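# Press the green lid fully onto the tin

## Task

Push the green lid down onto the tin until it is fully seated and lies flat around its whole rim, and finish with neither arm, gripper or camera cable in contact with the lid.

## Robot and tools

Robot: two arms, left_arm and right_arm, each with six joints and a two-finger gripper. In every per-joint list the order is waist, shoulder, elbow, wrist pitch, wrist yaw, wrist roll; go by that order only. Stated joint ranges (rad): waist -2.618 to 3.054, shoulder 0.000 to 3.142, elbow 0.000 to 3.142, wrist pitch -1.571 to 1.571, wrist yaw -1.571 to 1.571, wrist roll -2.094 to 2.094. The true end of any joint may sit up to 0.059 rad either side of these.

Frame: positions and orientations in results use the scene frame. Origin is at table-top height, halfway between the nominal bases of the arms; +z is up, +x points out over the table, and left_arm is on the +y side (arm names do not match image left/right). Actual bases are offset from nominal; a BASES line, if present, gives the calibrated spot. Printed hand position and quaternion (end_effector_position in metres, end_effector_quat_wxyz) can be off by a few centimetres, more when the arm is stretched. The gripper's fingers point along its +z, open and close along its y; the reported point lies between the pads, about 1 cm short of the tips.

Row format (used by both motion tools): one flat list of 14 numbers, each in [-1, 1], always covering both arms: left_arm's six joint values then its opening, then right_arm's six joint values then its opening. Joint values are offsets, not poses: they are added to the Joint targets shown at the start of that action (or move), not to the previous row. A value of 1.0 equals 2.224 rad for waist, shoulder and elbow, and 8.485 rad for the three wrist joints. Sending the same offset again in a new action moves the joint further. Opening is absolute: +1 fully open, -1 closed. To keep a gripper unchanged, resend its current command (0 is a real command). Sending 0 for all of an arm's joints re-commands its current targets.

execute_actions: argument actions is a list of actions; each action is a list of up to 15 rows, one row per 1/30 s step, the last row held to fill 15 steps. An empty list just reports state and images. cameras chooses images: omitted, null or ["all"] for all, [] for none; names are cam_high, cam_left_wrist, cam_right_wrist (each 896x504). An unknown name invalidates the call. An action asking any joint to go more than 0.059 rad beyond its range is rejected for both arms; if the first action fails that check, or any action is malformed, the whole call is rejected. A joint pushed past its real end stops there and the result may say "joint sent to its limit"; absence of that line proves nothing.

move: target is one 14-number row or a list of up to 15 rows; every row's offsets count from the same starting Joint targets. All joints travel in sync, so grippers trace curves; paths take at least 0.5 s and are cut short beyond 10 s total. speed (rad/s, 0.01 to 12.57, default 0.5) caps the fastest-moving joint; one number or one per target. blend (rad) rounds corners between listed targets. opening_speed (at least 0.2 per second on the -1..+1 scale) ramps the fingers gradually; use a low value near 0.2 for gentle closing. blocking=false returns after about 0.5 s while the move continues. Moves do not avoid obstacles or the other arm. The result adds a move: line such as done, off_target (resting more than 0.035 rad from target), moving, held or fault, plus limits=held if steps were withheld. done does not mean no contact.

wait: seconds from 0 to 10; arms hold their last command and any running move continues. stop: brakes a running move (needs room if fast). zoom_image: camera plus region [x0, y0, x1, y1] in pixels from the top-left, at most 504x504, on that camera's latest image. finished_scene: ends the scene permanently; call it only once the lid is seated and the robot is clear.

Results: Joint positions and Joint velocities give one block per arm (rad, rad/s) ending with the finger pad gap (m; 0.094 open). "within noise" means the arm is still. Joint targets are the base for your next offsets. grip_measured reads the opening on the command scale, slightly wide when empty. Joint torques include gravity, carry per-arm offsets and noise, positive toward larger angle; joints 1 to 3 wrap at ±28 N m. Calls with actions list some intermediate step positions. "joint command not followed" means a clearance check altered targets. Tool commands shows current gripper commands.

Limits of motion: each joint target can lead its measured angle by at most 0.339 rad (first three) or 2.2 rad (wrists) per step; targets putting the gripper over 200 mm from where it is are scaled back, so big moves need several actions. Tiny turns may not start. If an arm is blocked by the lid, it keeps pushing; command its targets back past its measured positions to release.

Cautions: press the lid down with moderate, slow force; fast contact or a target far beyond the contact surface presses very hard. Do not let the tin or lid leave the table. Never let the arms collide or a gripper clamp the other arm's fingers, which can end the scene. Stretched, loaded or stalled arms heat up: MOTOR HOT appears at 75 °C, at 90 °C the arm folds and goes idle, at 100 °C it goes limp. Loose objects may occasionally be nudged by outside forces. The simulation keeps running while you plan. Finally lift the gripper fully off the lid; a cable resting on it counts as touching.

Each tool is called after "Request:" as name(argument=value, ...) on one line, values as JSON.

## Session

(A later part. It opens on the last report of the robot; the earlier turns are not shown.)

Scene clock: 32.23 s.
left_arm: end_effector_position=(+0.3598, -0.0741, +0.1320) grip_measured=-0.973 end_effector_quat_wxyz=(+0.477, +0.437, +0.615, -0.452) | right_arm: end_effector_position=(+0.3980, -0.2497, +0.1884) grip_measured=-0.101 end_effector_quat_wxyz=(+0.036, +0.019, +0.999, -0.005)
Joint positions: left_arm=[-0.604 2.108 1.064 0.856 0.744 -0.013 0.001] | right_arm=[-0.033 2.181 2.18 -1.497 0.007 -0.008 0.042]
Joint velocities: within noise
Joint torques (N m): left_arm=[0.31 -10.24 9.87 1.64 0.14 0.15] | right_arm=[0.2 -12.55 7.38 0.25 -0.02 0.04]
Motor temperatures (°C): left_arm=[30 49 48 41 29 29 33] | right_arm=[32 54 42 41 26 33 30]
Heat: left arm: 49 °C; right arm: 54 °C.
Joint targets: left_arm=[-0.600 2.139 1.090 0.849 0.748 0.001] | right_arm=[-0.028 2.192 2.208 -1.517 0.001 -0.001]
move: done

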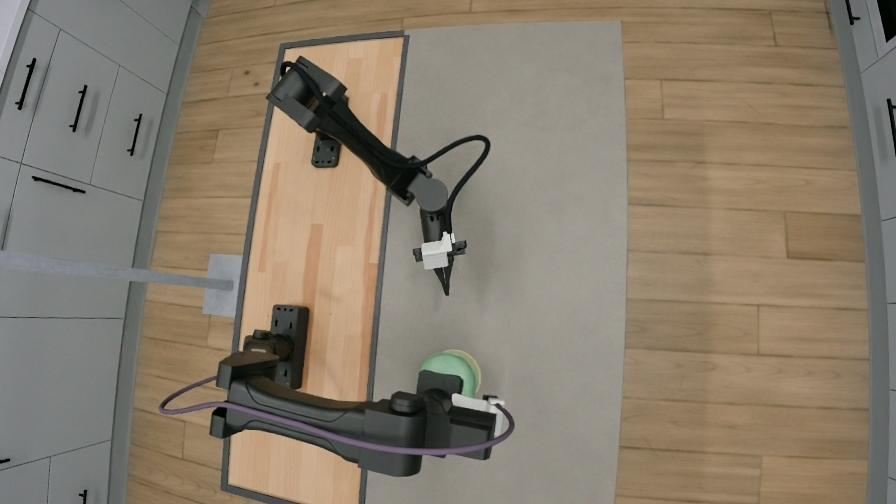

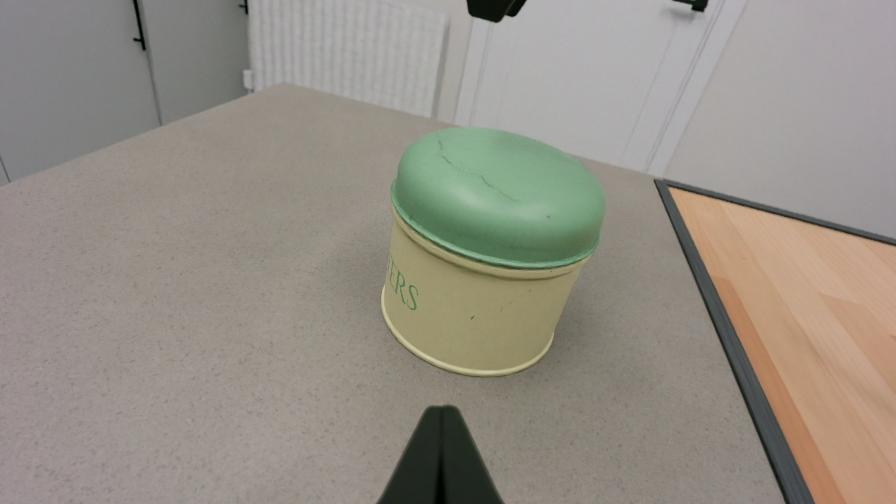

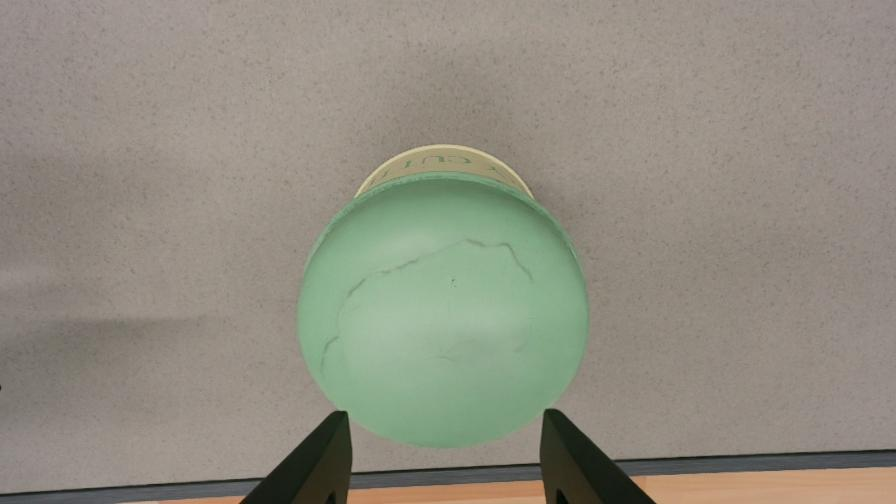

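Request:
move(target=[[0,0,0,0,0,0,-1,-0.5045,0,0,0,0,0,-1],[0,0,0,0,0,0,-1,-0.5045,-0.024,-0.5027,0.279,-0.185,0,-1]], speed=1.6, blend=0.3)

Scene clock: 37.20 s.
left_arm: end_effector_position=(+0.3598, -0.0741, +0.1320) grip_measured=-0.973 end_effector_quat_wxyz=(+0.477, +0.437, +0.615, -0.452) | right_arm: end_effector_position=(+0.2914, -0.5372, +0.1708) grip_measured=-0.986 end_effector_quat_wxyz=(+0.670, -0.048, +0.707, +0.218)
Joint positions: left_arm=[-0.604 2.108 1.064 0.856 0.744 -0.013 0.001] | right_arm=[-1.153 2.179 1.1 0.833 -1.548 0 0.001]
Joint velocities: within noise
Joint torques (N m): left_arm=[0.31 -10.25 9.87 1.63 0.14 0.15] | right_arm=[0.09 -16.53 3.85 1.59 -0.25 -0.03]
Motor temperatures (°C): left_arm=[30 50 48 41 29 29 33] | right_arm=[32 54 42 41 26 33 30]
Heat: left arm: 50 °C; right arm: 54 °C.
Joint targets: left_arm=[-0.600 2.139 1.090 0.849 0.748 0.001] | right_arm=[-1.150 2.139 1.091 0.851 -1.562 -0.002]
joint sent to its limit (right arm) — the wrist yaw, lower limit.
move: off_target (right_arm); right_arm: the shoulder is farthest, 0.041 rad from its target

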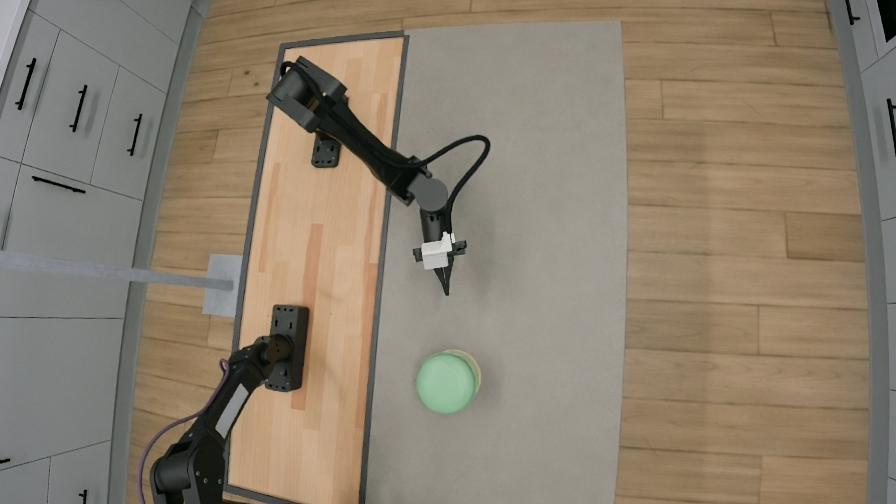

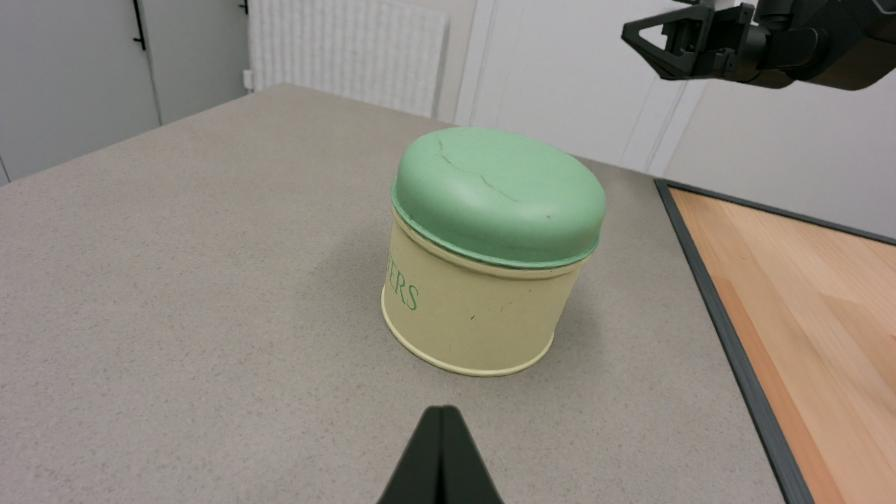

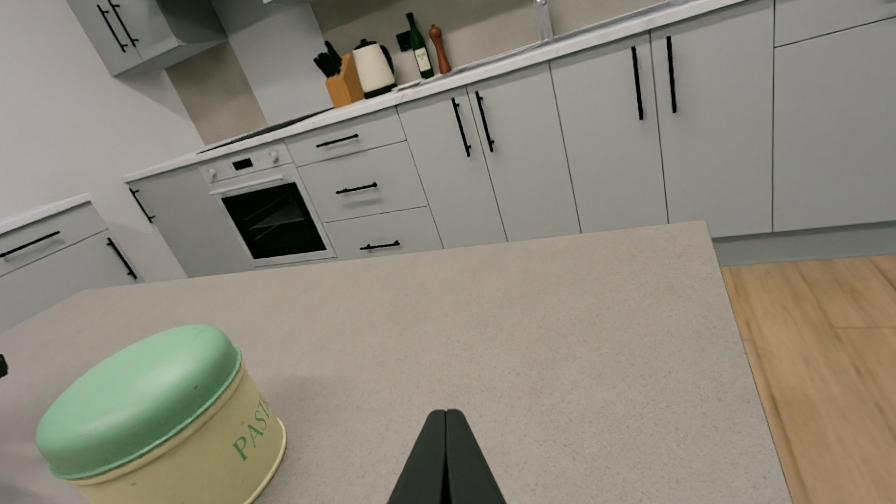

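Request:
zoom_image(camera="cam_right_wrist", region=[20, 310, 300, 504])

Scaled by 1.800.

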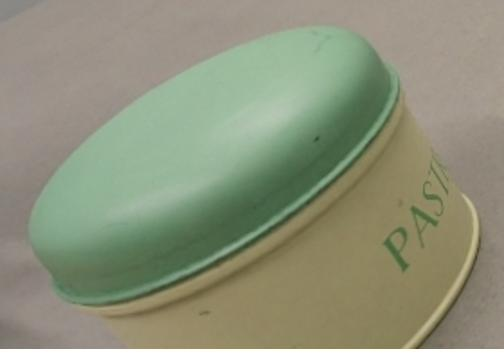

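Request:
finished_scene()

The scene is finished: the task was done.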